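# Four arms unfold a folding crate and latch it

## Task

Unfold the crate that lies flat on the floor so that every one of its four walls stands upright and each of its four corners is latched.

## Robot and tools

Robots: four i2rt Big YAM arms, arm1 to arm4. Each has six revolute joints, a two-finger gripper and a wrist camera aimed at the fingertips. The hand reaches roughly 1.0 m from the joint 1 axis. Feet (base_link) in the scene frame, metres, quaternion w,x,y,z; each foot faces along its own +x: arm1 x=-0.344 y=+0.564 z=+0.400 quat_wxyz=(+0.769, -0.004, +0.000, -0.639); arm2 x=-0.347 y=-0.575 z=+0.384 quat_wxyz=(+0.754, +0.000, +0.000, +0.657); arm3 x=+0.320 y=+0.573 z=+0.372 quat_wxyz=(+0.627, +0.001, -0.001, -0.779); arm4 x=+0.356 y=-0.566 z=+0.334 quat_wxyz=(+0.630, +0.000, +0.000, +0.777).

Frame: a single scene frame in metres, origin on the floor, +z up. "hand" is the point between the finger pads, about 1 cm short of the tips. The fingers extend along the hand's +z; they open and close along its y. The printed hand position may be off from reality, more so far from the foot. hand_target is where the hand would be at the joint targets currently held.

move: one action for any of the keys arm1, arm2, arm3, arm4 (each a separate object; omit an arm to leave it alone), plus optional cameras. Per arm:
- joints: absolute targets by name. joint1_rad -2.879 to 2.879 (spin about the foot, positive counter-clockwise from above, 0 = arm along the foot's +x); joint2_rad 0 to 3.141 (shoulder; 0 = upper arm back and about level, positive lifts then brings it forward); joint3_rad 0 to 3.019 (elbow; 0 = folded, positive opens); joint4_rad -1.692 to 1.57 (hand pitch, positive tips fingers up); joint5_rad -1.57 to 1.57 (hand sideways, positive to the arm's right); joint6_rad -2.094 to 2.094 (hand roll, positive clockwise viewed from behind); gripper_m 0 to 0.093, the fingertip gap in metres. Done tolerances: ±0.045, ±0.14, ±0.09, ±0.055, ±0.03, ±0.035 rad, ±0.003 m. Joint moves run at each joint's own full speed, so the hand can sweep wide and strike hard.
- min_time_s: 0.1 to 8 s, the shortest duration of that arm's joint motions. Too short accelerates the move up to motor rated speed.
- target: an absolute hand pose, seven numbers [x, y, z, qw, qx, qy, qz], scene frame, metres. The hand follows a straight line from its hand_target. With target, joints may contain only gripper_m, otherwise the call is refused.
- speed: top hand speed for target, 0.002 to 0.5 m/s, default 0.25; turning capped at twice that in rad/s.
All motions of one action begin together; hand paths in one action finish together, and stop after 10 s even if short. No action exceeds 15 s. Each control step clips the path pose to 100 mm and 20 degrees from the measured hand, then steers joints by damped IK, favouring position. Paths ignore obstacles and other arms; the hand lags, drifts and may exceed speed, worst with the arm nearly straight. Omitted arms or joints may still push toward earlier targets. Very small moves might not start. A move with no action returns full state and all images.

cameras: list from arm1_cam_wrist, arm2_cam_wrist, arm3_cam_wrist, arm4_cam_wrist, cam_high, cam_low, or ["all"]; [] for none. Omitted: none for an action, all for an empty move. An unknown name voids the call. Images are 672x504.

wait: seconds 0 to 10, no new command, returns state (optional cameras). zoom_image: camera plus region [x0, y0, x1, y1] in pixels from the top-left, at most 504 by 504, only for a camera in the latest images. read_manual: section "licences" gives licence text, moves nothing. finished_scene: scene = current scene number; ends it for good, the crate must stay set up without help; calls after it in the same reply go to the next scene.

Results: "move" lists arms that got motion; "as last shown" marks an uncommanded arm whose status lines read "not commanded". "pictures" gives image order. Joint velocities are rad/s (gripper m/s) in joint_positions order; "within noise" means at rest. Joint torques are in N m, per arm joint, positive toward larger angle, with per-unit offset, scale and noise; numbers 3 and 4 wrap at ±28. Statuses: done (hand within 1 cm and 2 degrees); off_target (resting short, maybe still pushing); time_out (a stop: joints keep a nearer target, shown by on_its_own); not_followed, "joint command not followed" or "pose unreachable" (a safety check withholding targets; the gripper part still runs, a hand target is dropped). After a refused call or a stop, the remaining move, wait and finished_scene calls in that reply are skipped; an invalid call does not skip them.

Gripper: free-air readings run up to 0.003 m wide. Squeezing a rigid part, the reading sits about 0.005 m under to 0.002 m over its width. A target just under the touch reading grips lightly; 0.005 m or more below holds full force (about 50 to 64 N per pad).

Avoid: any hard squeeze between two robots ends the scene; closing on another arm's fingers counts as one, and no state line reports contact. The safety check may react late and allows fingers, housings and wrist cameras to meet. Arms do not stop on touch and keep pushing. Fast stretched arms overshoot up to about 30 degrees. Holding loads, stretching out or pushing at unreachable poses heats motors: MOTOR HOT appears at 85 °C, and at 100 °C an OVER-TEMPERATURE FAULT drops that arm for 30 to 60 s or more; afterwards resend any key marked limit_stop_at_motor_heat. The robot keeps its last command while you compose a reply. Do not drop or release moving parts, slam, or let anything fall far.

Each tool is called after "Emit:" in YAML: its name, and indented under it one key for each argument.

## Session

Scene 1 solved. Start of scene 2.

Emit:
move:
  arm1: {"target": [-0.12, 0.12, 0.62, 0, 0, 1, 0], "speed": 0.4, "joints": {"gripper_m": 0.05}}
  arm4: {"target": [0.24, -0.16, 0.62, 0, 1, 0, 0], "speed": 0.4, "joints": {"gripper_m": 0.05}}
  cameras: ["all"]

Scene clock: 2.57 s.
Joint torques (N m): arm1=[-1.2 -18.49 11.47 0.03 0.2 -0.05] | arm2=[-0.09 1.14 8.23 1.66 0.08 0] | arm3=[-0.5 -0.32 7.77 2.1 0.2 0.13] | arm4=[2.14 -11.63 13.72 -0.72 -0.21 -0.12]
Motor temperatures (°C): arm1=[26 28 28 23 25 23 24] | arm2=[23 24 24 24 27 26 24] | arm3=[26 25 27 23 25 23 27] | arm4=[24 26 27 29 26 25 26]
Heat: arm1: hottest joint2_rad 28 °C; arm2: hottest joint5_rad 27 °C; arm3: hottest joint3_rad 27 °C; arm4: hottest joint4_rad 29 °C.
move: arm1 off_target; arm4 off_target
Joint velocities: within noise
arm1.joint_positions: joint1_rad=+0.292 joint2_rad=+1.655 joint3_rad=+1.500 joint4_rad=-1.476 joint5_rad=-0.010 joint6_rad=-1.090 gripper_m=+0.05007
arm1.joint_status: all done
arm1.hand: x=-0.1198 y=+0.1360 z=+0.5967 quat_wxyz=(+0.012, -0.002, -1.000, -0.026)
arm1.hand_target: x=-0.1179 y=+0.1230 z=+0.6175 quat_wxyz=(+0.002, +0.000, -1.000, -0.005)
arm1.hand_status: off_target (0.028 m and 3.3 deg from the pose sent, 0.434 m and 53.7 deg at the start)
arm2.joint_positions: joint1_rad=-0.187 joint2_rad=+0.597 joint3_rad=+1.311 joint4_rad=-1.291 joint5_rad=+0.241 joint6_rad=-0.242 gripper_m=+0.09396
arm2.joint_status: not commanded
arm2.hand: x=-0.2311 y=-0.3617 z=+0.9012 quat_wxyz=(-0.466, +0.549, -0.680, -0.135)
arm2.hand_target: x=-0.2316 y=-0.3634 z=+0.9148 quat_wxyz=(-0.477, +0.543, -0.676, -0.142)
arm2.hand_status: not commanded
arm3.joint_positions: joint1_rad=+0.868 joint2_rad=+0.636 joint3_rad=+1.401 joint4_rad=-1.459 joint5_rad=+0.267 joint6_rad=-0.463 gripper_m=+0.09396
arm3.joint_status: not commanded
arm3.hand: x=+0.4150 y=+0.3713 z=+0.8920 quat_wxyz=(-0.249, -0.258, -0.861, +0.361)
arm3.hand_target: x=+0.4139 y=+0.3728 z=+0.9010 quat_wxyz=(-0.257, -0.258, -0.856, +0.367)
arm3.hand_status: not commanded
arm4.joint_positions: joint1_rad=+0.062 joint2_rad=+1.446 joint3_rad=+1.442 joint4_rad=-1.614 joint5_rad=+0.006 joint6_rad=-1.265 gripper_m=+0.05007
arm4.joint_status: all done
arm4.hand: x=+0.2477 y=-0.1685 z=+0.5999 quat_wxyz=(+0.022, +1.000, -0.018, +0.010)
arm4.hand_target: x=+0.2428 y=-0.1605 z=+0.6181 quat_wxyz=(+0.004, +1.000, -0.007, +0.003)
arm4.hand_status: off_target (0.023 m and 3.4 deg from the pose sent, 0.327 m and 75.1 deg at the start)
pictures: arm1_cam_wrist, arm2_cam_wrist, arm3_cam_wrist, arm4_cam_wrist, cam_high, cam_low

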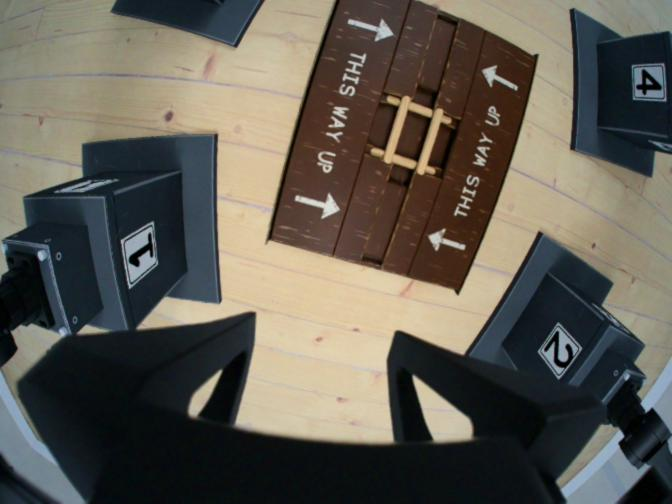

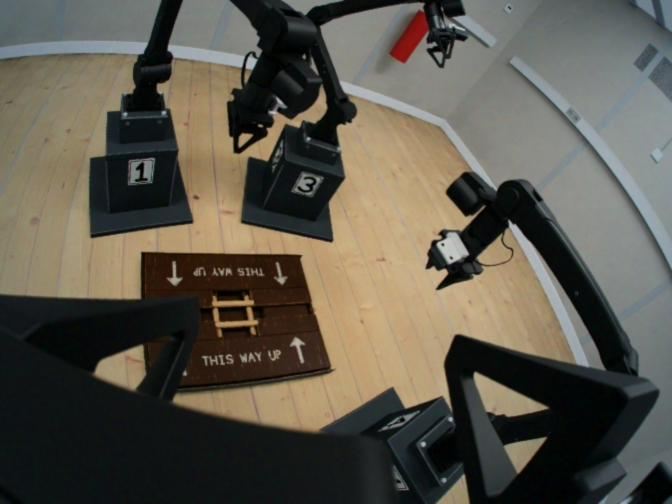

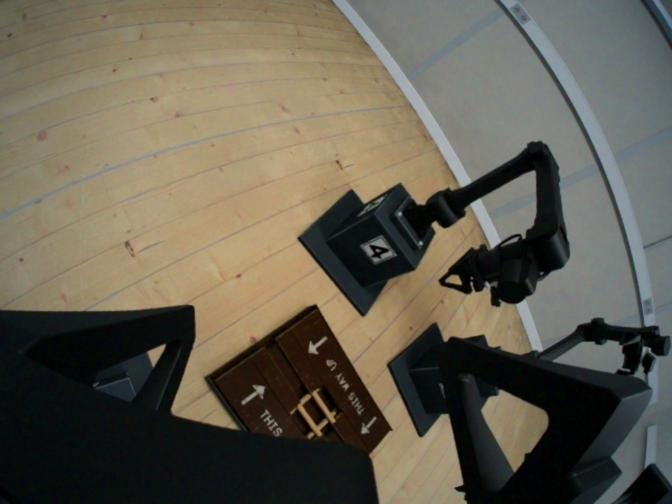

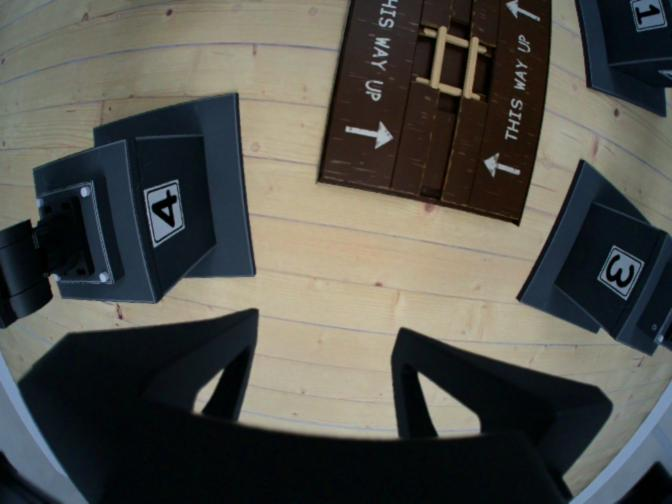

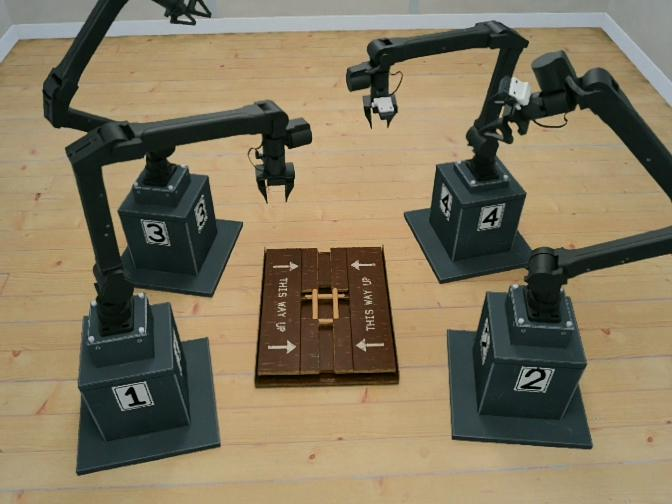

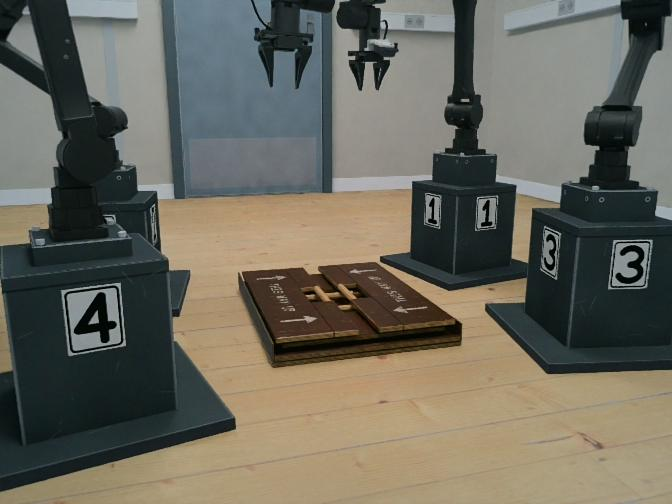

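Emit:
zoom_image:
  camera: "cam_high"
  region: [240, 230, 420, 400]

Emit:
zoom_image:
  camera: "arm1_cam_wrist"
  region: [260, 0, 550, 300]

Emit:
zoom_image:
  camera: "arm4_cam_wrist"
  region: [310, 0, 560, 240]

Scaled by 2.800 from the camera's image (finer frame: 960x720).

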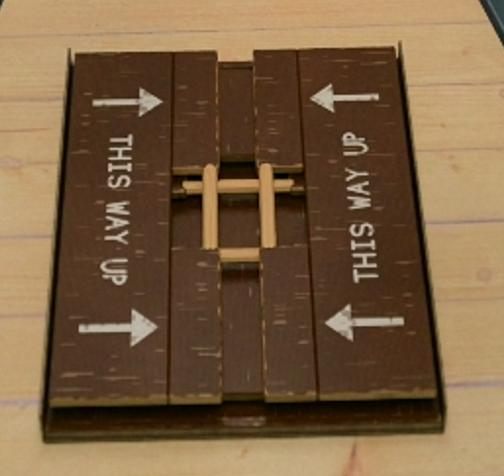

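Scaled by 1.680 from the camera's image (finer frame: 960x720).

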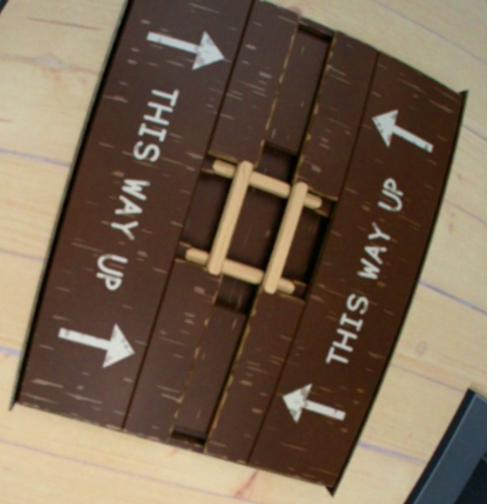

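Scaled by 2.016 from the camera's image (finer frame: 960x720).

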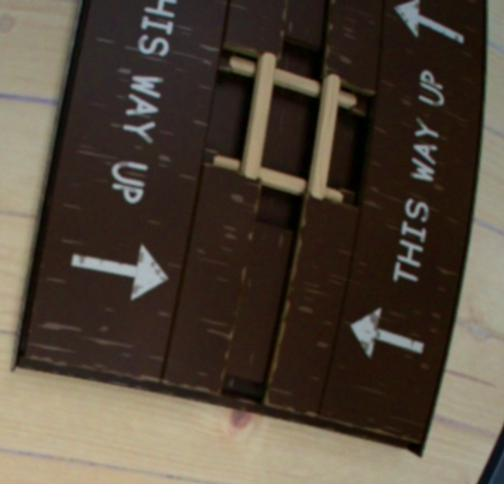

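Emit:
move:
  arm1: {"target": [0.0, 0.025, 0.19, 0.0136, 0.0445, 0.9989, -0.0175], "speed": 0.4}
  arm4: {"target": [0.0, -0.16, 0.30, -0.0139, 0.9997, -0.02, -0.0101], "speed": 0.4}
  arm3: {"target": [0.33, 0.10, 0.42, 0.0076, 0.6984, 0.7157, -0.0153], "speed": 0.4, "joints": {"gripper_m": 0.05}}
  arm2: {"target": [-0.34, -0.10, 0.42, -0.0312, 0.7133, -0.7009, -0.0103], "speed": 0.4, "joints": {"gripper_m": 0.05}}
  cameras: ["arm1_cam_wrist", "arm4_cam_wrist", "arm3_cam_wrist", "arm2_cam_wrist"]

Scene clock: 34.27 s.
Joint torques (N m): arm1=[0.44 -25.05 8.21 0.75 0.13 0.19] | arm2=[0.67 -16.79 8.53 0.5 -0.09 -0.11] | arm3=[-1.03 -12.45 9.1 0.35 -0.01 0.17] | arm4=[1.61 -16.97 10.52 0.28 -0.08 0.29]
Motor temperatures (°C): arm1=[26 29 34 23 25 23 24] | arm2=[23 24 26 25 27 26 24] | arm3=[26 25 30 24 25 23 27] | arm4=[24 26 31 29 26 25 26]
Heat: arm1: hottest joint3_rad 34 °C; arm2: hottest joint5_rad 27 °C; arm3: hottest joint3_rad 30 °C; arm4: hottest joint3_rad 31 °C.
move: arm1 off_target; arm2 off_target; arm3 off_target; arm4 off_target
Joint velocities: within noise
arm1.joint_positions: joint1_rad=+0.378 joint2_rad=+2.462 joint3_rad=+1.624 joint4_rad=-0.723 joint5_rad=-0.010 joint6_rad=-0.932 gripper_m=+0.05007
arm1.joint_status: not commanded
arm1.hand: x=-0.0151 y=+0.0417 z=+0.1848 quat_wxyz=(-0.004, -0.038, -0.999, +0.004)
arm1.hand_target: x=-0.0020 y=+0.0293 z=+0.1897 quat_wxyz=(-0.013, -0.040, -0.999, +0.018)
arm1.hand_status: off_target (0.023 m and 2.0 deg from the pose sent, 0.438 m and 7.6 deg at the start)
arm2.joint_positions: joint1_rad=+0.130 joint2_rad=+1.728 joint3_rad=+1.081 joint4_rad=-0.933 joint5_rad=+0.031 joint6_rad=-0.018 gripper_m=+0.05013
arm2.joint_status: all done
arm2.hand: x=-0.3380 y=-0.1247 z=+0.4000 quat_wxyz=(-0.008, +0.711, -0.703, +0.015)
arm2.hand_target: x=-0.3421 y=-0.1034 z=+0.4185 quat_wxyz=(-0.028, +0.716, -0.697, -0.007)
arm2.hand_status: off_target (0.032 m and 3.9 deg from the pose sent, 0.559 m and 55.7 deg at the start)
arm3.joint_positions: joint1_rad=+0.244 joint2_rad=+1.702 joint3_rad=+1.110 joint4_rad=-0.994 joint5_rad=+0.017 joint6_rad=-0.003 gripper_m=+0.05013
arm3.joint_status: all done
arm3.hand: x=+0.3297 y=+0.1216 z=+0.4075 quat_wxyz=(+0.010, -0.696, -0.718, +0.000)
arm3.hand_target: x=+0.3272 y=+0.1026 z=+0.4181 quat_wxyz=(-0.003, -0.702, -0.712, +0.011)
arm3.hand_status: off_target (0.025 m and 2.7 deg from the pose sent, 0.551 m and 73.1 deg at the start)
arm4.joint_positions: joint1_rad=+0.514 joint2_rad=+1.961 joint3_rad=+1.248 joint4_rad=-0.865 joint5_rad=+0.009 joint6_rad=-0.835 gripper_m=+0.05007
arm4.joint_status: not commanded
arm4.hand: x=+0.0165 y=-0.1777 z=+0.2916 quat_wxyz=(+0.000, +1.000, -0.007, +0.006)
arm4.hand_target: x=+0.0041 y=-0.1621 z=+0.2997 quat_wxyz=(-0.016, +1.000, -0.016, -0.007)
arm4.hand_status: off_target (0.026 m and 2.8 deg from the pose sent, 0.389 m and 4.7 deg at the start)
pictures: arm1_cam_wrist, arm2_cam_wrist, arm3_cam_wrist, arm4_cam_wrist

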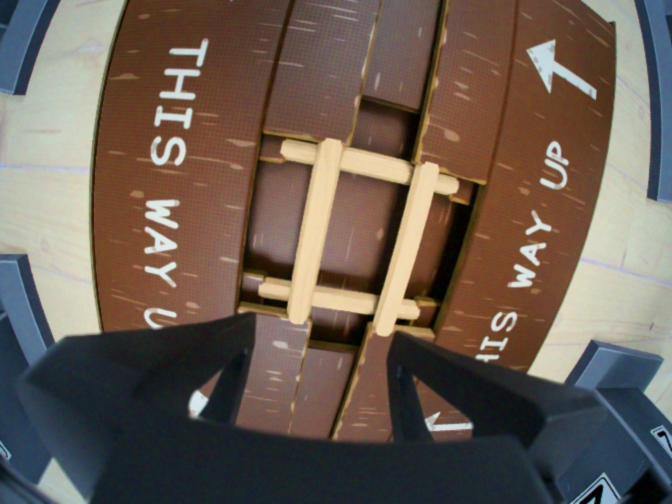

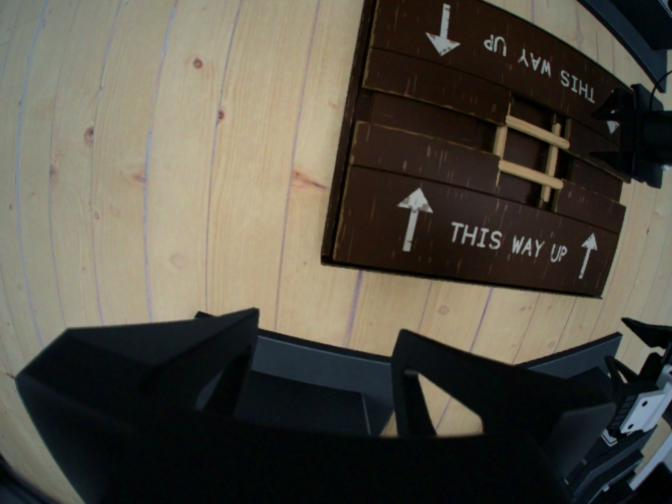

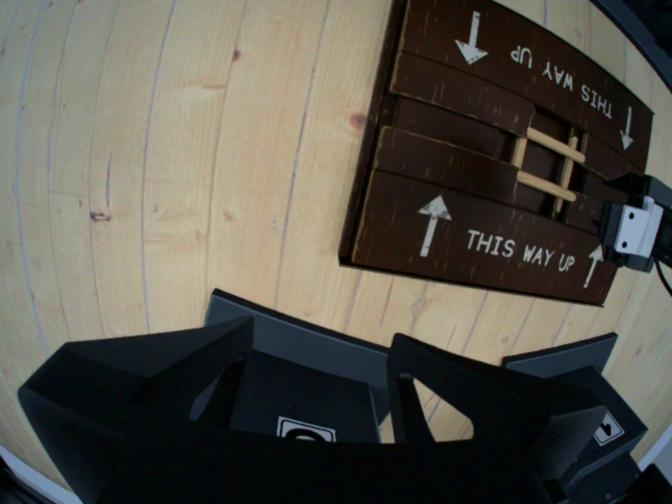

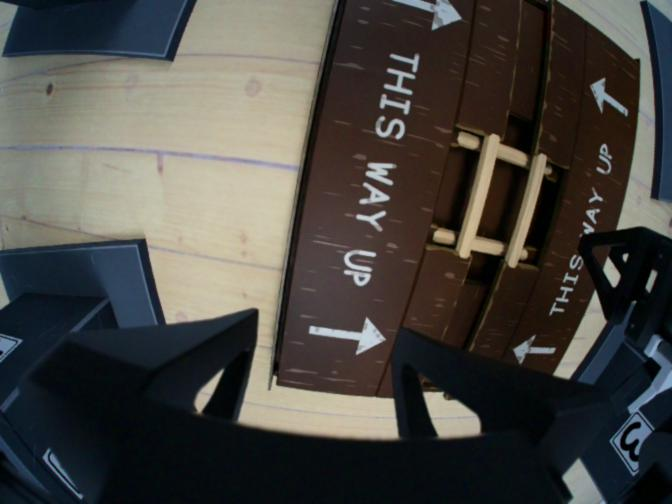

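Emit:
move:
  arm1: {"target": [0.0, 0.032, 0.052, 0.0136, 0.0405, 0.9990, -0.0175], "speed": 0.2}

Emit:
move:
  arm1: {"joints": {"gripper_m": 0.009}}
  cameras: ["arm1_cam_wrist"]

Scene clock: 49.67 s.
Joint torques (N m): arm1=[0.67 -25.76 6.82 0.9 0.11 0.2] | arm2=[0.67 -16.73 8.53 0.5 -0.09 -0.11] | arm3=[-0.62 -11.87 8.9 0.18 -0.01 0.12] | arm4=[1.67 -16.85 10.59 0.28 -0.08 0.28]
Motor temperatures (°C): arm1=[26 31 33 23 25 23 24] | arm2=[23 25 27 25 27 26 24] | arm3=[26 25 30 24 25 23 27] | arm4=[24 27 31 29 26 25 26]
Heat: arm1: hottest joint3_rad 33 °C; arm2: hottest joint3_rad 27 °C; arm3: hottest joint3_rad 30 °C; arm4: hottest joint3_rad 31 °C.
move: arm1 off_target
Joint velocities: within noise
arm1.joint_positions: joint1_rad=+0.382 joint2_rad=+2.751 joint3_rad=+1.778 joint4_rad=-0.588 joint5_rad=-0.010 joint6_rad=-0.924 gripper_m=+0.05007
arm1.joint_status: not commanded
arm1.hand: x=-0.0145 y=+0.0440 z=+0.0493 quat_wxyz=(-0.004, -0.040, -0.999, +0.004)
arm1.hand_target: x=-0.0009 y=+0.0337 z=+0.0524 quat_wxyz=(-0.013, -0.041, -0.999, +0.017)
arm1.hand_status: off_target (0.019 m and 1.8 deg from the pose sent, 0.134 m and 1.9 deg at the start)
arm2: as last shown
arm3.joint_positions: joint1_rad=+0.243 joint2_rad=+1.702 joint3_rad=+1.110 joint4_rad=-0.994 joint5_rad=+0.017 joint6_rad=-0.003 gripper_m=+0.05013
arm3.joint_status: not commanded
arm3.hand: x=+0.3290 y=+0.1216 z=+0.4075 quat_wxyz=(+0.010, -0.696, -0.718, +0.000)
arm3.hand_target: x=+0.3265 y=+0.1026 z=+0.4181 quat_wxyz=(-0.003, -0.702, -0.712, +0.011)
arm3.hand_status: not commanded
arm4.joint_positions: joint1_rad=+0.511 joint2_rad=+1.961 joint3_rad=+1.248 joint4_rad=-0.865 joint5_rad=+0.009 joint6_rad=-0.835 gripper_m=+0.05007
arm4.joint_status: not commanded
arm4.hand: x=+0.0177 y=-0.1767 z=+0.2916 quat_wxyz=(+0.000, +1.000, -0.008, +0.006)
arm4.hand_target: x=+0.0053 y=-0.1611 z=+0.2997 quat_wxyz=(-0.016, +1.000, -0.018, -0.007)
arm4.hand_status: not commanded
pictures: none

Scene clock: 50.33 s.
Joint torques (N m): arm1=[0.91 -25.64 6.76 1.18 0.09 0.1] | arm2=[0.67 -16.67 8.51 0.49 -0.09 -0.11] | arm3=[-1.44 -12.69 9.06 0.29 -0.01 0.16] | arm4=[1.61 -16.79 10.61 0.28 -0.08 0.28]
Motor temperatures (°C): arm1=[26 31 33 23 25 23 24] | arm2=[23 25 27 25 27 26 24] | arm3=[26 25 30 24 25 23 27] | arm4=[24 27 31 29 26 25 26]
Heat: arm1: hottest joint3_rad 33 °C; arm2: hottest joint3_rad 27 °C; arm3: hottest joint3_rad 30 °C; arm4: hottest joint3_rad 31 °C.
move: arm1 off_target
Joint velocities: within noise
arm1.joint_positions: joint1_rad=+0.382 joint2_rad=+2.751 joint3_rad=+1.778 joint4_rad=-0.592 joint5_rad=-0.016 joint6_rad=-0.903 gripper_m=+0.01717
arm1.joint_status: gripper_m off_target (ended at +0.01720, target +0.00900)
arm1.hand: x=-0.0142 y=+0.0455 z=+0.0493 quat_wxyz=(-0.006, -0.050, -0.999, +0.001)
arm1.hand_target: x=-0.0001 y=+0.0343 z=+0.0524 quat_wxyz=(-0.016, -0.045, -0.999, +0.015)
arm1.hand_status: not commanded
arm2, arm3, arm4: as last shown

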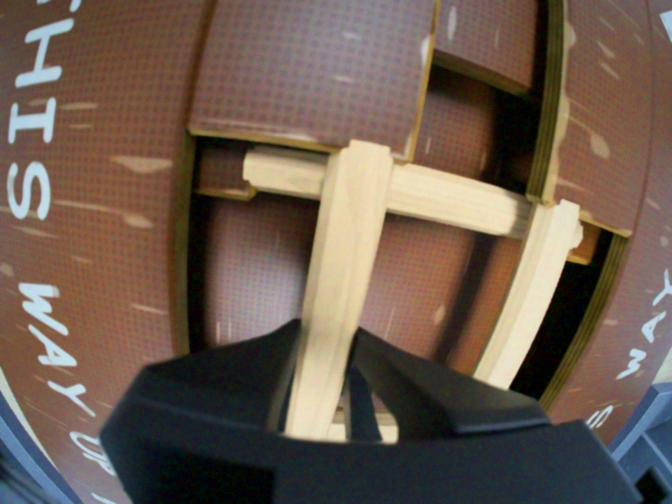

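Emit:
move:
  arm1: {"target": [-0.005, 0.0575, 0.163, 0.0085, 0.0432, 0.9884, -0.1479], "speed": 0.15}

Emit:
move:
  arm1: {"target": [0.001, 0.1235, 0.238, 0.0036, 0.0400, 0.9608, -0.2756], "speed": 0.15}

Emit:
move:
  arm1: {"target": [0.006, 0.2025, 0.255, -0.0014, 0.0362, 0.9166, -0.3987], "speed": 0.12}
  arm4: {"target": [-0.031, -0.004, 0.20, -0.0139, 0.9999, -0.012, -0.0101], "speed": 0.3}

Emit:
move:
  arm1: {"target": [0.009, 0.2585, 0.261, -0.0014, 0.0362, 0.9166, -0.3987], "speed": 0.1}
  cameras: ["arm1_cam_wrist", "arm4_cam_wrist", "cam_high", "cam_low"]

Scene clock: 56.03 s.
Joint torques (N m): arm1=[-0.15 -28.22 3.69 0.72 0.39 0.05] | arm2=[0.62 -16.73 8.5 0.49 -0.09 -0.11] | arm3=[-1.08 -12.75 9.17 0.42 0.03 0.18] | arm4=[1.67 -16.79 10.59 0.28 -0.08 0.28]
Motor temperatures (°C): arm1=[26 31 32 23 25 23 25] | arm2=[23 25 27 25 27 26 24] | arm3=[26 26 30 23 25 23 27] | arm4=[24 27 31 29 26 25 26]
Heat: arm1: hottest joint3_rad 32 °C; arm2: hottest joint3_rad 27 °C; arm3: hottest joint3_rad 30 °C; arm4: hottest joint3_rad 31 °C.
move: arm1 off_target
Joint velocities: within noise
arm1.joint_positions: joint1_rad=+0.448 joint2_rad=+2.475 joint3_rad=+1.410 joint4_rad=-0.291 joint5_rad=+0.159 joint6_rad=-0.857 gripper_m=+0.01712
arm1.joint_status: not commanded
arm1.hand: x=-0.0139 y=+0.0636 z=+0.1380 quat_wxyz=(-0.002, -0.048, -0.990, +0.136)
arm1.hand_target: x=-0.0041 y=+0.0558 z=+0.1618 quat_wxyz=(-0.011, -0.043, -0.988, +0.149)
arm1.hand_status: off_target (0.027 m and 1.7 deg from the pose sent, 0.115 m and 16.9 deg at the start)
arm2, arm3, arm4: as last shown
pictures: none

Scene clock: 57.50 s.
Joint torques (N m): arm1=[1.03 -25.58 3.34 0.94 0.71 -0.02] | arm2=[0.62 -16.73 8.51 0.47 -0.09 -0.11] | arm3=[-1.14 -12.92 9.06 0.27 0 0.15] | arm4=[1.61 -16.79 10.59 0.28 -0.08 0.28]
Motor temperatures (°C): arm1=[26 31 32 23 25 23 25] | arm2=[23 25 27 25 27 26 24] | arm3=[26 26 31 23 25 23 27] | arm4=[24 27 31 29 26 25 26]
Heat: arm1: hottest joint3_rad 32 °C; arm2: hottest joint3_rad 27 °C; arm3: hottest joint3_rad 31 °C; arm4: hottest joint3_rad 31 °C.
move: arm1 off_target
Joint velocities: within noise
arm1.joint_positions: joint1_rad=+0.586 joint2_rad=+2.248 joint3_rad=+1.077 joint4_rad=-0.041 joint5_rad=+0.380 joint6_rad=-0.771 gripper_m=+0.01666
arm1.joint_status: not commanded
arm1.hand: x=-0.0130 y=+0.1283 z=+0.2113 quat_wxyz=(+0.010, -0.047, -0.965, +0.258)
arm1.hand_target: x=-0.0005 y=+0.1228 z=+0.2367 quat_wxyz=(-0.002, -0.039, -0.961, +0.275)
arm1.hand_status: off_target (0.031 m and 2.7 deg from the pose sent, 0.118 m and 16.4 deg at the start)
arm2, arm3, arm4: as last shown
pictures: none

Scene clock: 59.53 s.
Joint torques (N m): arm1=[2.02 -23.06 1.63 1.51 0.66 0.07] | arm2=[0.62 -16.73 8.53 0.49 -0.09 -0.11] | arm3=[-1.08 -12.51 9.01 0.23 0.04 0.15] | arm4=[0.91 -21.54 11.56 -0.51 -0.23 -0.09]
Motor temperatures (°C): arm1=[26 31 32 23 25 23 25] | arm2=[23 25 27 25 27 26 24] | arm3=[26 26 31 23 25 23 27] | arm4=[24 27 31 29 26 25 26]
Heat: arm1: hottest joint3_rad 32 °C; arm2: hottest joint3_rad 27 °C; arm3: hottest joint3_rad 31 °C; arm4: hottest joint3_rad 31 °C.
move: arm1 off_target; arm4 off_target
Joint velocities: within noise
arm1.joint_positions: joint1_rad=+0.766 joint2_rad=+2.203 joint3_rad=+0.870 joint4_rad=+0.236 joint5_rad=+0.668 joint6_rad=-0.679 gripper_m=+0.01666
arm1.joint_status: not commanded
arm1.hand: x=-0.0122 y=+0.1927 z=+0.2373 quat_wxyz=(+0.019, -0.049, -0.919, +0.391)
arm1.hand_target: x=+0.0020 y=+0.1971 z=+0.2554 quat_wxyz=(+0.003, -0.040, -0.916, +0.400)
arm1.hand_status: off_target (0.027 m and 2.6 deg from the pose sent, 0.088 m and 17.1 deg at the start)
arm2, arm3: as last shown
arm4.joint_positions: joint1_rad=+0.401 joint2_rad=+2.414 joint3_rad=+1.811 joint4_rad=-0.940 joint5_rad=+0.000 joint6_rad=-0.917 gripper_m=+0.05007
arm4.joint_status: not commanded
arm4.hand: x=-0.0275 y=-0.0151 z=+0.2020 quat_wxyz=(-0.011, +1.000, -0.023, -0.008)
arm4.hand_target: x=-0.0309 y=-0.0054 z=+0.1985 quat_wxyz=(-0.013, +1.000, -0.017, -0.011)
arm4.hand_status: off_target (0.012 m and 1.3 deg from the pose sent, 0.201 m and 2.4 deg at the start)
pictures: none

Scene clock: 60.73 s.
Joint torques (N m): arm1=[6.42 -22.59 0.49 0.24 0.74 0.26] | arm2=[0.67 -16.67 8.51 0.49 -0.09 -0.11] | arm3=[-1.61 -12.57 8.92 0.28 0.04 0.15] | arm4=[1.14 -21.54 11.56 -0.51 -0.23 -0.1]
Motor temperatures (°C): arm1=[26 31 32 23 25 23 25] | arm2=[23 25 27 25 27 26 24] | arm3=[26 26 31 23 25 23 27] | arm4=[24 28 32 29 26 25 26]
Heat: arm1: hottest joint3_rad 32 °C; arm2: hottest joint3_rad 27 °C; arm3: hottest joint3_rad 31 °C; arm4: hottest joint3_rad 32 °C.
move: arm1 off_target
Joint velocities: within noise
arm1.joint_positions: joint1_rad=+0.844 joint2_rad=+2.179 joint3_rad=+0.824 joint4_rad=+0.198 joint5_rad=+0.719 joint6_rad=-0.573 gripper_m=+0.01666
arm1.joint_status: not commanded
arm1.hand: x=-0.0119 y=+0.2286 z=+0.2417 quat_wxyz=(+0.021, -0.057, -0.916, +0.397)
arm1.hand_target: x=+0.0090 y=+0.2554 z=+0.2592 quat_wxyz=(+0.002, -0.032, -0.916, +0.400)
arm1.hand_status: off_target (0.041 m and 3.3 deg from the pose sent, 0.073 m and 2.6 deg at the start)
arm2, arm3: as last shown
arm4.joint_positions: joint1_rad=+0.399 joint2_rad=+2.414 joint3_rad=+1.811 joint4_rad=-0.940 joint5_rad=+0.000 joint6_rad=-0.917 gripper_m=+0.05007
arm4.joint_status: not commanded
arm4.hand: x=-0.0266 y=-0.0145 z=+0.2020 quat_wxyz=(-0.011, +1.000, -0.024, -0.008)
arm4.hand_target: x=-0.0301 y=-0.0048 z=+0.1985 quat_wxyz=(-0.013, +1.000, -0.017, -0.011)
arm4.hand_status: not commanded

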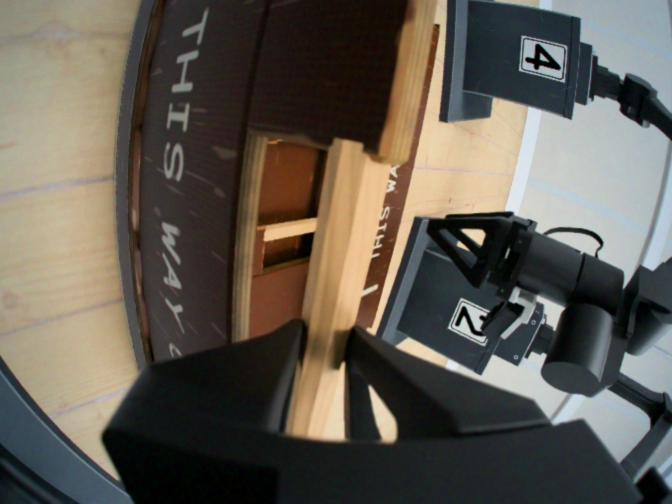

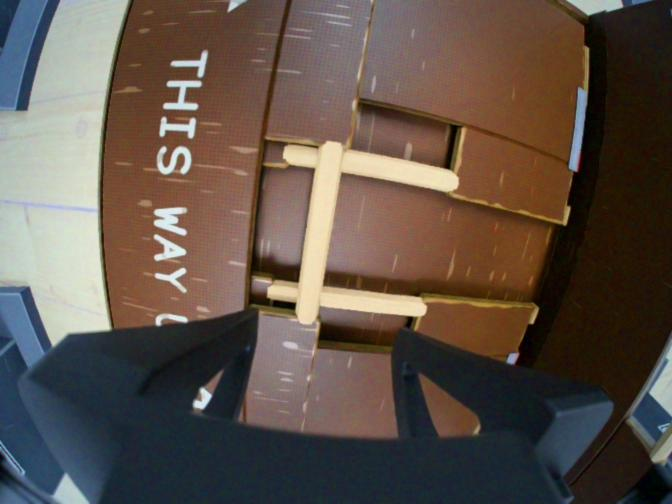

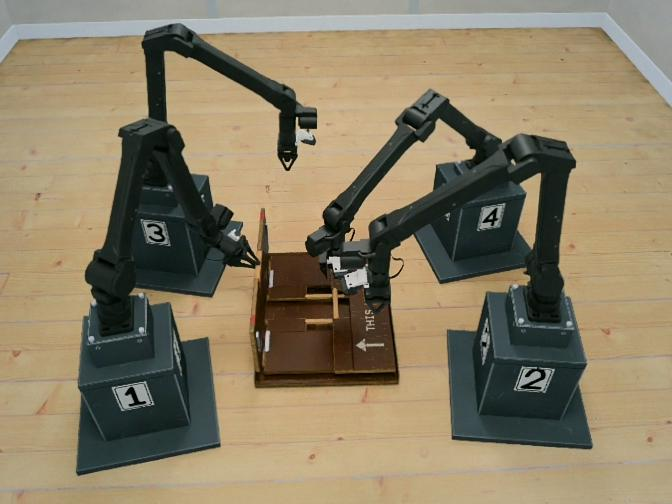

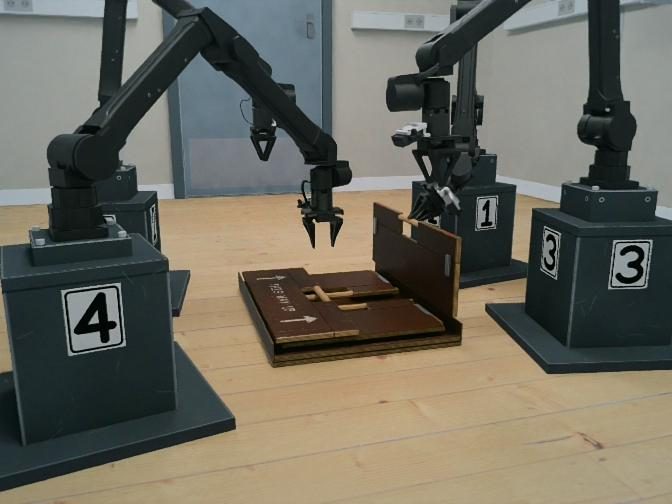

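Emit:
move:
  arm4: {"target": [-0.031, -0.0058, 0.062, -0.0139, 0.9999, 0.014, -0.0101], "speed": 0.2}

Emit:
move:
  arm4: {"joints": {"gripper_m": 0.009}}
  cameras: ["arm4_cam_wrist"]

Scene clock: 70.20 s.
Joint torques (N m): arm1=[6.59 -23.06 0.4 0.17 0.74 0.28] | arm2=[0.62 -16.73 8.53 0.49 -0.09 -0.11] | arm3=[-1.26 -12.92 9.2 0.34 0.01 0.15] | arm4=[1.55 -23.12 9.96 0.17 -0.19 -0.11]
Motor temperatures (°C): arm1=[26 31 31 23 26 23 25] | arm2=[23 25 27 25 27 26 24] | arm3=[26 26 31 23 25 23 27] | arm4=[24 28 32 29 26 25 26]
Heat: arm1: hottest joint2_rad 31 °C; arm2: hottest joint3_rad 27 °C; arm3: hottest joint3_rad 31 °C; arm4: hottest joint3_rad 32 °C.
move: arm4 off_target
Joint velocities: within noise
arm1, arm2, arm3: as last shown
arm4.joint_positions: joint1_rad=+0.399 joint2_rad=+2.670 joint3_rad=+1.899 joint4_rad=-0.792 joint5_rad=+0.000 joint6_rad=-0.978 gripper_m=+0.05007
arm4.joint_status: not commanded
arm4.hand: x=-0.0236 y=-0.0190 z=+0.0624 quat_wxyz=(-0.003, +1.000, +0.007, -0.002)
arm4.hand_target: x=-0.0300 y=-0.0071 z=+0.0626 quat_wxyz=(-0.014, +1.000, +0.014, -0.010)
arm4.hand_status: off_target (0.015 m and 1.7 deg from the pose sent, 0.140 m and 4.3 deg at the start)
pictures: none

Scene clock: 70.80 s.
Joint torques (N m): arm1=[6.71 -23.06 0.47 0.16 0.72 0.26] | arm2=[0.62 -16.67 8.51 0.5 -0.09 -0.11] | arm3=[-1.32 -12.57 9.09 0.21 0.04 0.16] | arm4=[1.61 -23.12 9.83 -0.02 -0.19 -0.13]
Motor temperatures (°C): arm1=[26 31 31 23 26 23 25] | arm2=[23 25 27 25 27 26 24] | arm3=[26 26 31 23 25 23 27] | arm4=[24 28 32 29 26 25 26]
Heat: arm1: hottest joint2_rad 31 °C; arm2: hottest joint3_rad 27 °C; arm3: hottest joint3_rad 31 °C; arm4: hottest joint3_rad 32 °C.
move: arm4 off_target
Joint velocities: within noise
arm1, arm3: as last shown
arm2.joint_positions: joint1_rad=+0.130 joint2_rad=+1.728 joint3_rad=+1.081 joint4_rad=-0.933 joint5_rad=+0.031 joint6_rad=-0.018 gripper_m=+0.05013
arm2.joint_status: not commanded
arm2.hand: x=-0.3380 y=-0.1247 z=+0.4000 quat_wxyz=(-0.008, +0.711, -0.703, +0.015)
arm2.hand_target: x=-0.3421 y=-0.1034 z=+0.4185 quat_wxyz=(-0.028, +0.716, -0.697, -0.007)
arm2.hand_status: not commanded
arm4.joint_positions: joint1_rad=+0.398 joint2_rad=+2.670 joint3_rad=+1.900 joint4_rad=-0.784 joint5_rad=+0.000 joint6_rad=-0.975 gripper_m=+0.01647
arm4.joint_status: gripper_m off_target (ended at +0.01650, target +0.00900)
arm4.hand: x=-0.0243 y=-0.0162 z=+0.0629 quat_wxyz=(-0.007, +1.000, +0.005, -0.005)
arm4.hand_target: x=-0.0300 y=-0.0064 z=+0.0626 quat_wxyz=(-0.015, +1.000, +0.014, -0.011)
arm4.hand_status: not commanded

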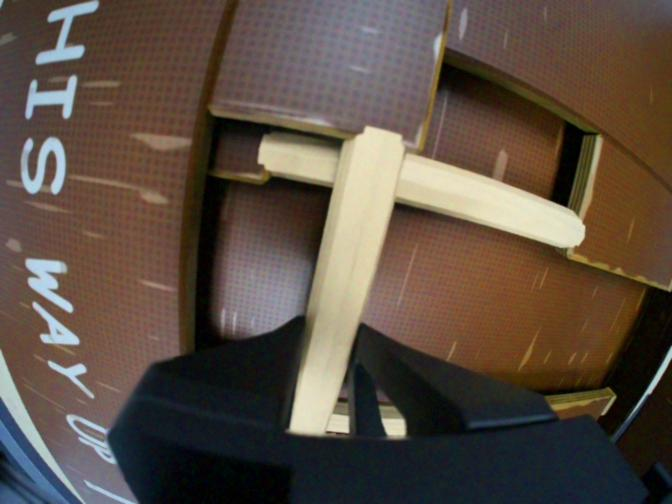

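Emit:
move:
  arm4: {"target": [-0.036, -0.0295, 0.170, -0.1443, 0.9896, 0.0013, -0.01], "speed": 0.15}

Emit:
move:
  arm4: {"target": [-0.035, -0.0935, 0.248, -0.2722, 0.9623, 0.0026, -0.0098], "speed": 0.15}

Emit:
move:
  arm4: {"target": [-0.034, -0.1685, 0.266, -0.3955, 0.9186, 0.0039, -0.0093], "speed": 0.12}
  arm3: {"target": [0.021, 0.005, 0.19, 0.0076, 0.6984, 0.7157, -0.0153], "speed": 0.25}

Emit:
move:
  arm4: {"target": [-0.034, -0.2285, 0.270, -0.3955, 0.9186, 0.0039, -0.0093], "speed": 0.1}
  cameras: ["arm3_cam_wrist", "arm4_cam_wrist", "cam_high"]

Scene clock: 76.67 s.
Joint torques (N m): arm1=[6.18 -22.42 0.57 0.16 0.71 0.29] | arm2=[0.67 -16.67 8.5 0.49 -0.09 -0.11] | arm3=[-1.85 -12.75 8.98 0.23 -0.01 0.17] | arm4=[2.61 -25.93 6.53 0.02 -0.03 0.1]
Motor temperatures (°C): arm1=[26 31 31 23 26 23 25] | arm2=[23 25 28 25 27 26 24] | arm3=[26 26 31 23 25 23 27] | arm4=[24 29 32 29 26 25 26]
Heat: arm1: hottest joint2_rad 31 °C; arm2: hottest joint3_rad 28 °C; arm3: hottest joint3_rad 31 °C; arm4: hottest joint3_rad 32 °C.
move: arm4 off_target
Joint velocities: within noise
arm1, arm2: as last shown
arm3.joint_positions: joint1_rad=+0.243 joint2_rad=+1.702 joint3_rad=+1.110 joint4_rad=-0.994 joint5_rad=+0.017 joint6_rad=-0.003 gripper_m=+0.05013
arm3.joint_status: not commanded
arm3.hand: x=+0.3290 y=+0.1216 z=+0.4075 quat_wxyz=(+0.010, -0.696, -0.718, +0.000)
arm3.hand_target: x=+0.3265 y=+0.1026 z=+0.4181 quat_wxyz=(-0.003, -0.702, -0.712, +0.011)
arm3.hand_status: not commanded
arm4.joint_positions: joint1_rad=+0.455 joint2_rad=+2.410 joint3_rad=+1.570 joint4_rad=-0.517 joint5_rad=+0.161 joint6_rad=-0.917 gripper_m=+0.01647
arm4.joint_status: not commanded
arm4.hand: x=-0.0251 y=-0.0314 z=+0.1426 quat_wxyz=(-0.133, +0.991, -0.005, -0.002)
arm4.hand_target: x=-0.0368 y=-0.0282 z=+0.1690 quat_wxyz=(-0.146, +0.989, +0.000, -0.012)
arm4.hand_status: off_target (0.030 m and 1.7 deg from the pose sent, 0.109 m and 15.8 deg at the start)
pictures: none

Scene clock: 78.17 s.
Joint torques (N m): arm1=[6.18 -23.06 0.5 0.21 0.74 0.27] | arm2=[0.62 -16.73 8.51 0.49 -0.09 -0.11] | arm3=[-1.08 -12.75 9.2 0.35 -0.04 0.17] | arm4=[2.43 -22.48 6.28 0.73 0.29 0.01]
Motor temperatures (°C): arm1=[26 31 31 23 26 23 25] | arm2=[23 25 28 25 27 26 24] | arm3=[26 26 31 23 25 23 27] | arm4=[24 29 32 29 26 25 27]
Heat: arm1: hottest joint2_rad 31 °C; arm2: hottest joint3_rad 28 °C; arm3: hottest joint3_rad 31 °C; arm4: hottest joint3_rad 32 °C.
move: arm4 off_target
Joint velocities: within noise
arm1, arm2, arm3: as last shown
arm4.joint_positions: joint1_rad=+0.577 joint2_rad=+2.142 joint3_rad=+1.222 joint4_rad=-0.275 joint5_rad=+0.355 joint6_rad=-0.852 gripper_m=+0.01592
arm4.joint_status: not commanded
arm4.hand: x=-0.0267 y=-0.0971 z=+0.2223 quat_wxyz=(-0.253, +0.968, -0.001, +0.001)
arm4.hand_target: x=-0.0357 y=-0.0942 z=+0.2467 quat_wxyz=(-0.268, +0.963, +0.004, -0.010)
arm4.hand_status: off_target (0.027 m and 2.6 deg from the pose sent, 0.123 m and 16.3 deg at the start)
pictures: none

Scene clock: 80.63 s.
Joint torques (N m): arm1=[6.01 -22.3 0.44 0.05 0.77 0.23] | arm2=[0.67 -16.67 8.51 0.51 -0.09 -0.11] | arm3=[-0.26 -17.55 8.14 -0.17 -0.06 -0.03] | arm4=[2.78 -19.49 4.71 1.17 0.53 0.09]
Motor temperatures (°C): arm1=[26 31 30 23 26 23 25] | arm2=[23 25 28 25 27 26 24] | arm3=[26 26 31 23 25 23 27] | arm4=[24 29 31 29 26 25 27]
Heat: arm1: hottest joint2_rad 31 °C; arm2: hottest joint3_rad 28 °C; arm3: hottest joint3_rad 31 °C; arm4: hottest joint3_rad 31 °C.
move: arm3 off_target; arm4 off_target
Joint velocities: within noise
arm1, arm2: as last shown
arm3.joint_positions: joint1_rad=-0.265 joint2_rad=+2.398 joint3_rad=+1.633 joint4_rad=-0.774 joint5_rad=-0.007 joint6_rad=-0.493 gripper_m=+0.05013
arm3.joint_status: not commanded
arm3.hand: x=+0.0303 y=+0.0147 z=+0.1949 quat_wxyz=(-0.009, -0.703, -0.711, +0.013)
arm3.hand_target: x=+0.0279 y=+0.0059 z=+0.1889 quat_wxyz=(-0.011, -0.699, -0.715, +0.013)
arm3.hand_status: off_target (0.014 m and 0.8 deg from the pose sent, 0.395 m and 2.7 deg at the start)
arm4.joint_positions: joint1_rad=+0.737 joint2_rad=+2.044 joint3_rad=+0.968 joint4_rad=+0.041 joint5_rad=+0.612 joint6_rad=-0.803 gripper_m=+0.01580
arm4.joint_status: not commanded
arm4.hand: x=-0.0280 y=-0.1644 z=+0.2488 quat_wxyz=(-0.385, +0.923, +0.002, +0.000)
arm4.hand_target: x=-0.0345 y=-0.1671 z=+0.2664 quat_wxyz=(-0.396, +0.918, +0.004, -0.010)
arm4.hand_status: off_target (0.019 m and 1.7 deg from the pose sent, 0.084 m and 17.3 deg at the start)
pictures: none

Scene clock: 81.87 s.
Joint torques (N m): arm1=[6.12 -23.06 0.53 0.06 0.77 0.28] | arm2=[0.62 -16.79 8.51 0.5 -0.1 -0.11] | arm3=[-0.56 -17.44 8.18 -0.17 -0.05 -0.02] | arm4=[5.07 -18.96 3.33 -0.2 0.87 0.32]
Motor temperatures (°C): arm1=[26 31 30 23 26 23 25] | arm2=[23 25 28 25 27 26 24] | arm3=[26 26 31 23 25 23 27] | arm4=[24 29 31 29 26 25 27]
Heat: arm1: hottest joint2_rad 31 °C; arm2: hottest joint3_rad 28 °C; arm3: hottest joint3_rad 31 °C; arm4: hottest joint3_rad 31 °C.
move: arm4 off_target
Joint velocities: within noise
arm1.joint_positions: joint1_rad=+0.844 joint2_rad=+2.179 joint3_rad=+0.824 joint4_rad=+0.198 joint5_rad=+0.719 joint6_rad=-0.572 gripper_m=+0.01666
arm1.joint_status: not commanded
arm1.hand: x=-0.0119 y=+0.2286 z=+0.2417 quat_wxyz=(+0.021, -0.058, -0.916, +0.397)
arm1.hand_target: x=+0.0090 y=+0.2554 z=+0.2592 quat_wxyz=(+0.002, -0.033, -0.916, +0.400)
arm1.hand_status: not commanded
arm2: as last shown
arm3.joint_positions: joint1_rad=-0.270 joint2_rad=+2.398 joint3_rad=+1.633 joint4_rad=-0.774 joint5_rad=-0.007 joint6_rad=-0.493 gripper_m=+0.05013
arm3.joint_status: not commanded
arm3.hand: x=+0.0278 y=+0.0161 z=+0.1949 quat_wxyz=(-0.009, -0.704, -0.710, +0.013)
arm3.hand_target: x=+0.0253 y=+0.0072 z=+0.1888 quat_wxyz=(-0.011, -0.701, -0.713, +0.013)
arm3.hand_status: not commanded
arm4.joint_positions: joint1_rad=+0.817 joint2_rad=+1.998 joint3_rad=+0.897 joint4_rad=+0.026 joint5_rad=+0.661 joint6_rad=-0.713 gripper_m=+0.01322
arm4.joint_status: not commanded
arm4.hand: x=-0.0275 y=-0.2074 z=+0.2550 quat_wxyz=(-0.391, +0.920, -0.004, -0.002)
arm4.hand_target: x=-0.0328 y=-0.2266 z=+0.2684 quat_wxyz=(-0.396, +0.918, +0.008, -0.006)
arm4.hand_status: off_target (0.027 m and 1.3 deg from the pose sent, 0.068 m and 1.7 deg at the start)

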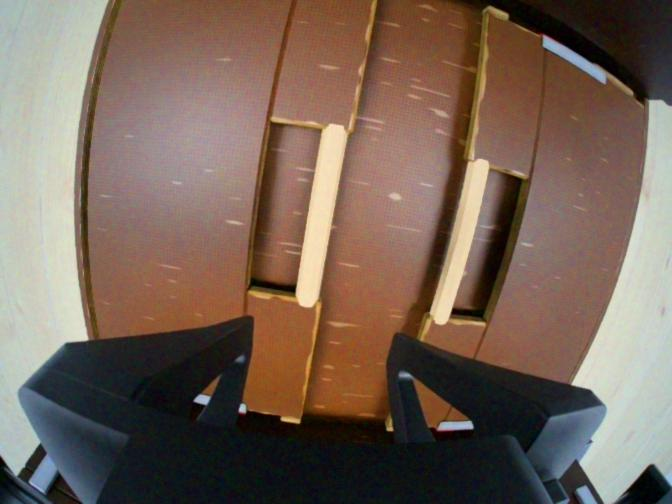

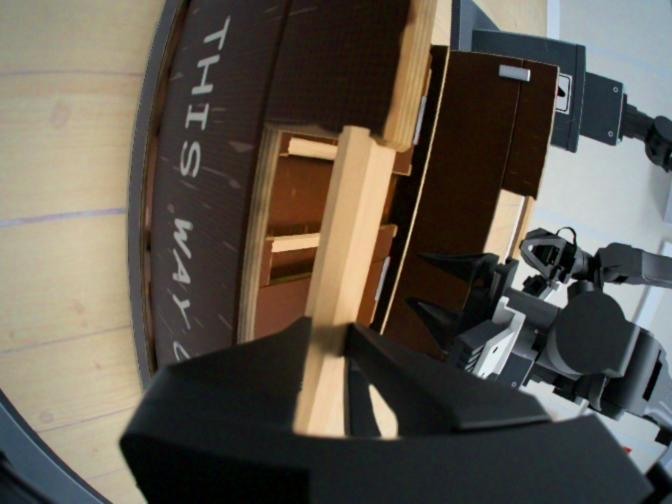

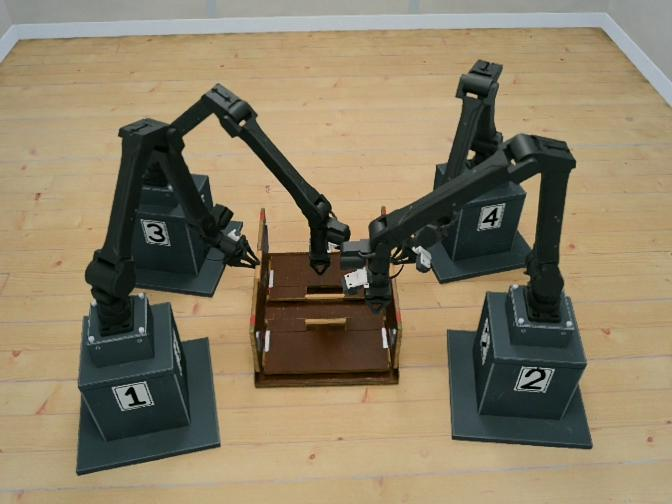

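Emit:
move:
  arm3: {"target": [0.0175, -0.002, 0.028, 0.0076, 0.6940, 0.7200, -0.0153], "speed": 0.2}

Emit:
move:
  arm3: {"joints": {"gripper_m": 0.009}}
  cameras: ["arm3_cam_wrist"]

Scene clock: 88.17 s.
Joint torques (N m): arm1=[5.66 -22.89 0.66 0.16 0.73 0.28] | arm2=[0.62 -16.67 8.53 0.49 -0.09 -0.11] | arm3=[-0.62 -18.67 6.86 0.62 0.15 -0.04] | arm4=[5.07 -18.96 3.34 -0.2 0.87 0.32]
Motor temperatures (°C): arm1=[26 31 30 23 26 23 25] | arm2=[23 25 28 25 27 26 24] | arm3=[26 27 31 23 25 23 27] | arm4=[24 29 31 29 27 25 27]
Heat: arm1: hottest joint2_rad 31 °C; arm2: hottest joint3_rad 28 °C; arm3: hottest joint3_rad 31 °C; arm4: hottest joint3_rad 31 °C.
move: arm3 off_target
Joint velocities: within noise
arm1, arm2, arm4: as last shown
arm3.joint_positions: joint1_rad=-0.271 joint2_rad=+2.748 joint3_rad=+1.851 joint4_rad=-0.650 joint5_rad=-0.006 joint6_rad=-0.514 gripper_m=+0.05013
arm3.joint_status: not commanded
arm3.hand: x=+0.0216 y=+0.0062 z=+0.0371 quat_wxyz=(-0.007, -0.697, -0.717, +0.009)
arm3.hand_target: x=+0.0173 y=+0.0003 z=+0.0287 quat_wxyz=(-0.007, -0.695, -0.719, +0.016)
arm3.hand_status: off_target (0.013 m and 0.9 deg from the pose sent, 0.168 m and 1.7 deg at the start)
arm4.joint_positions: joint1_rad=+0.817 joint2_rad=+1.998 joint3_rad=+0.897 joint4_rad=+0.026 joint5_rad=+0.661 joint6_rad=-0.713 gripper_m=+0.01321
pictures: none

Scene clock: 88.87 s.
Joint torques (N m): arm1=[6.01 -23.18 0.44 0.21 0.71 0.24] | arm2=[0.67 -16.73 8.53 0.49 -0.09 -0.11] | arm3=[-0.97 -18.84 6.94 0.95 0.26 -0.32] | arm4=[5.07 -18.96 3.34 -0.2 0.87 0.32]
Motor temperatures (°C): arm1=[26 31 30 23 26 23 25] | arm2=[23 25 28 25 27 26 24] | arm3=[26 27 31 23 25 23 27] | arm4=[24 29 31 29 27 25 27]
Heat: arm1: hottest joint2_rad 31 °C; arm2: hottest joint3_rad 28 °C; arm3: hottest joint3_rad 31 °C; arm4: hottest joint3_rad 31 °C.
move: arm3 off_target
Joint velocities: within noise
arm1, arm2, arm4: as last shown
arm3.joint_positions: joint1_rad=-0.256 joint2_rad=+2.749 joint3_rad=+1.851 joint4_rad=-0.659 joint5_rad=-0.017 joint6_rad=-0.486 gripper_m=+0.01690
arm3.joint_status: gripper_m off_target (ended at +0.01694, target +0.00900)
arm3.hand: x=+0.0333 y=+0.0034 z=+0.0362 quat_wxyz=(-0.011, -0.702, -0.712, +0.003)
arm3.hand_target: x=+0.0233 y=-0.0026 z=+0.0283 quat_wxyz=(-0.011, -0.692, -0.722, +0.014)
arm3.hand_status: not commanded

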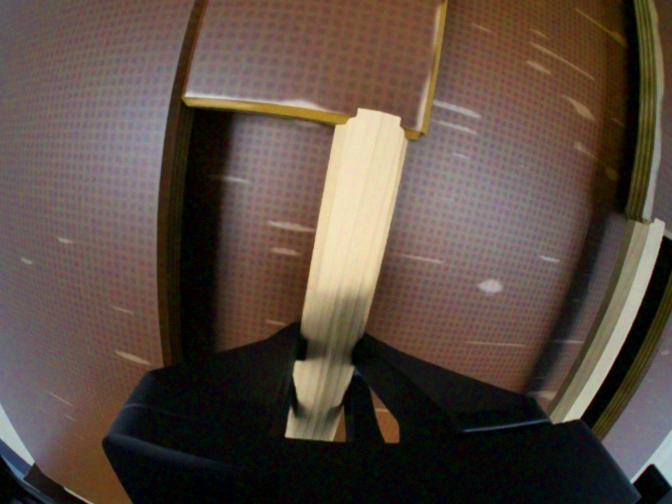

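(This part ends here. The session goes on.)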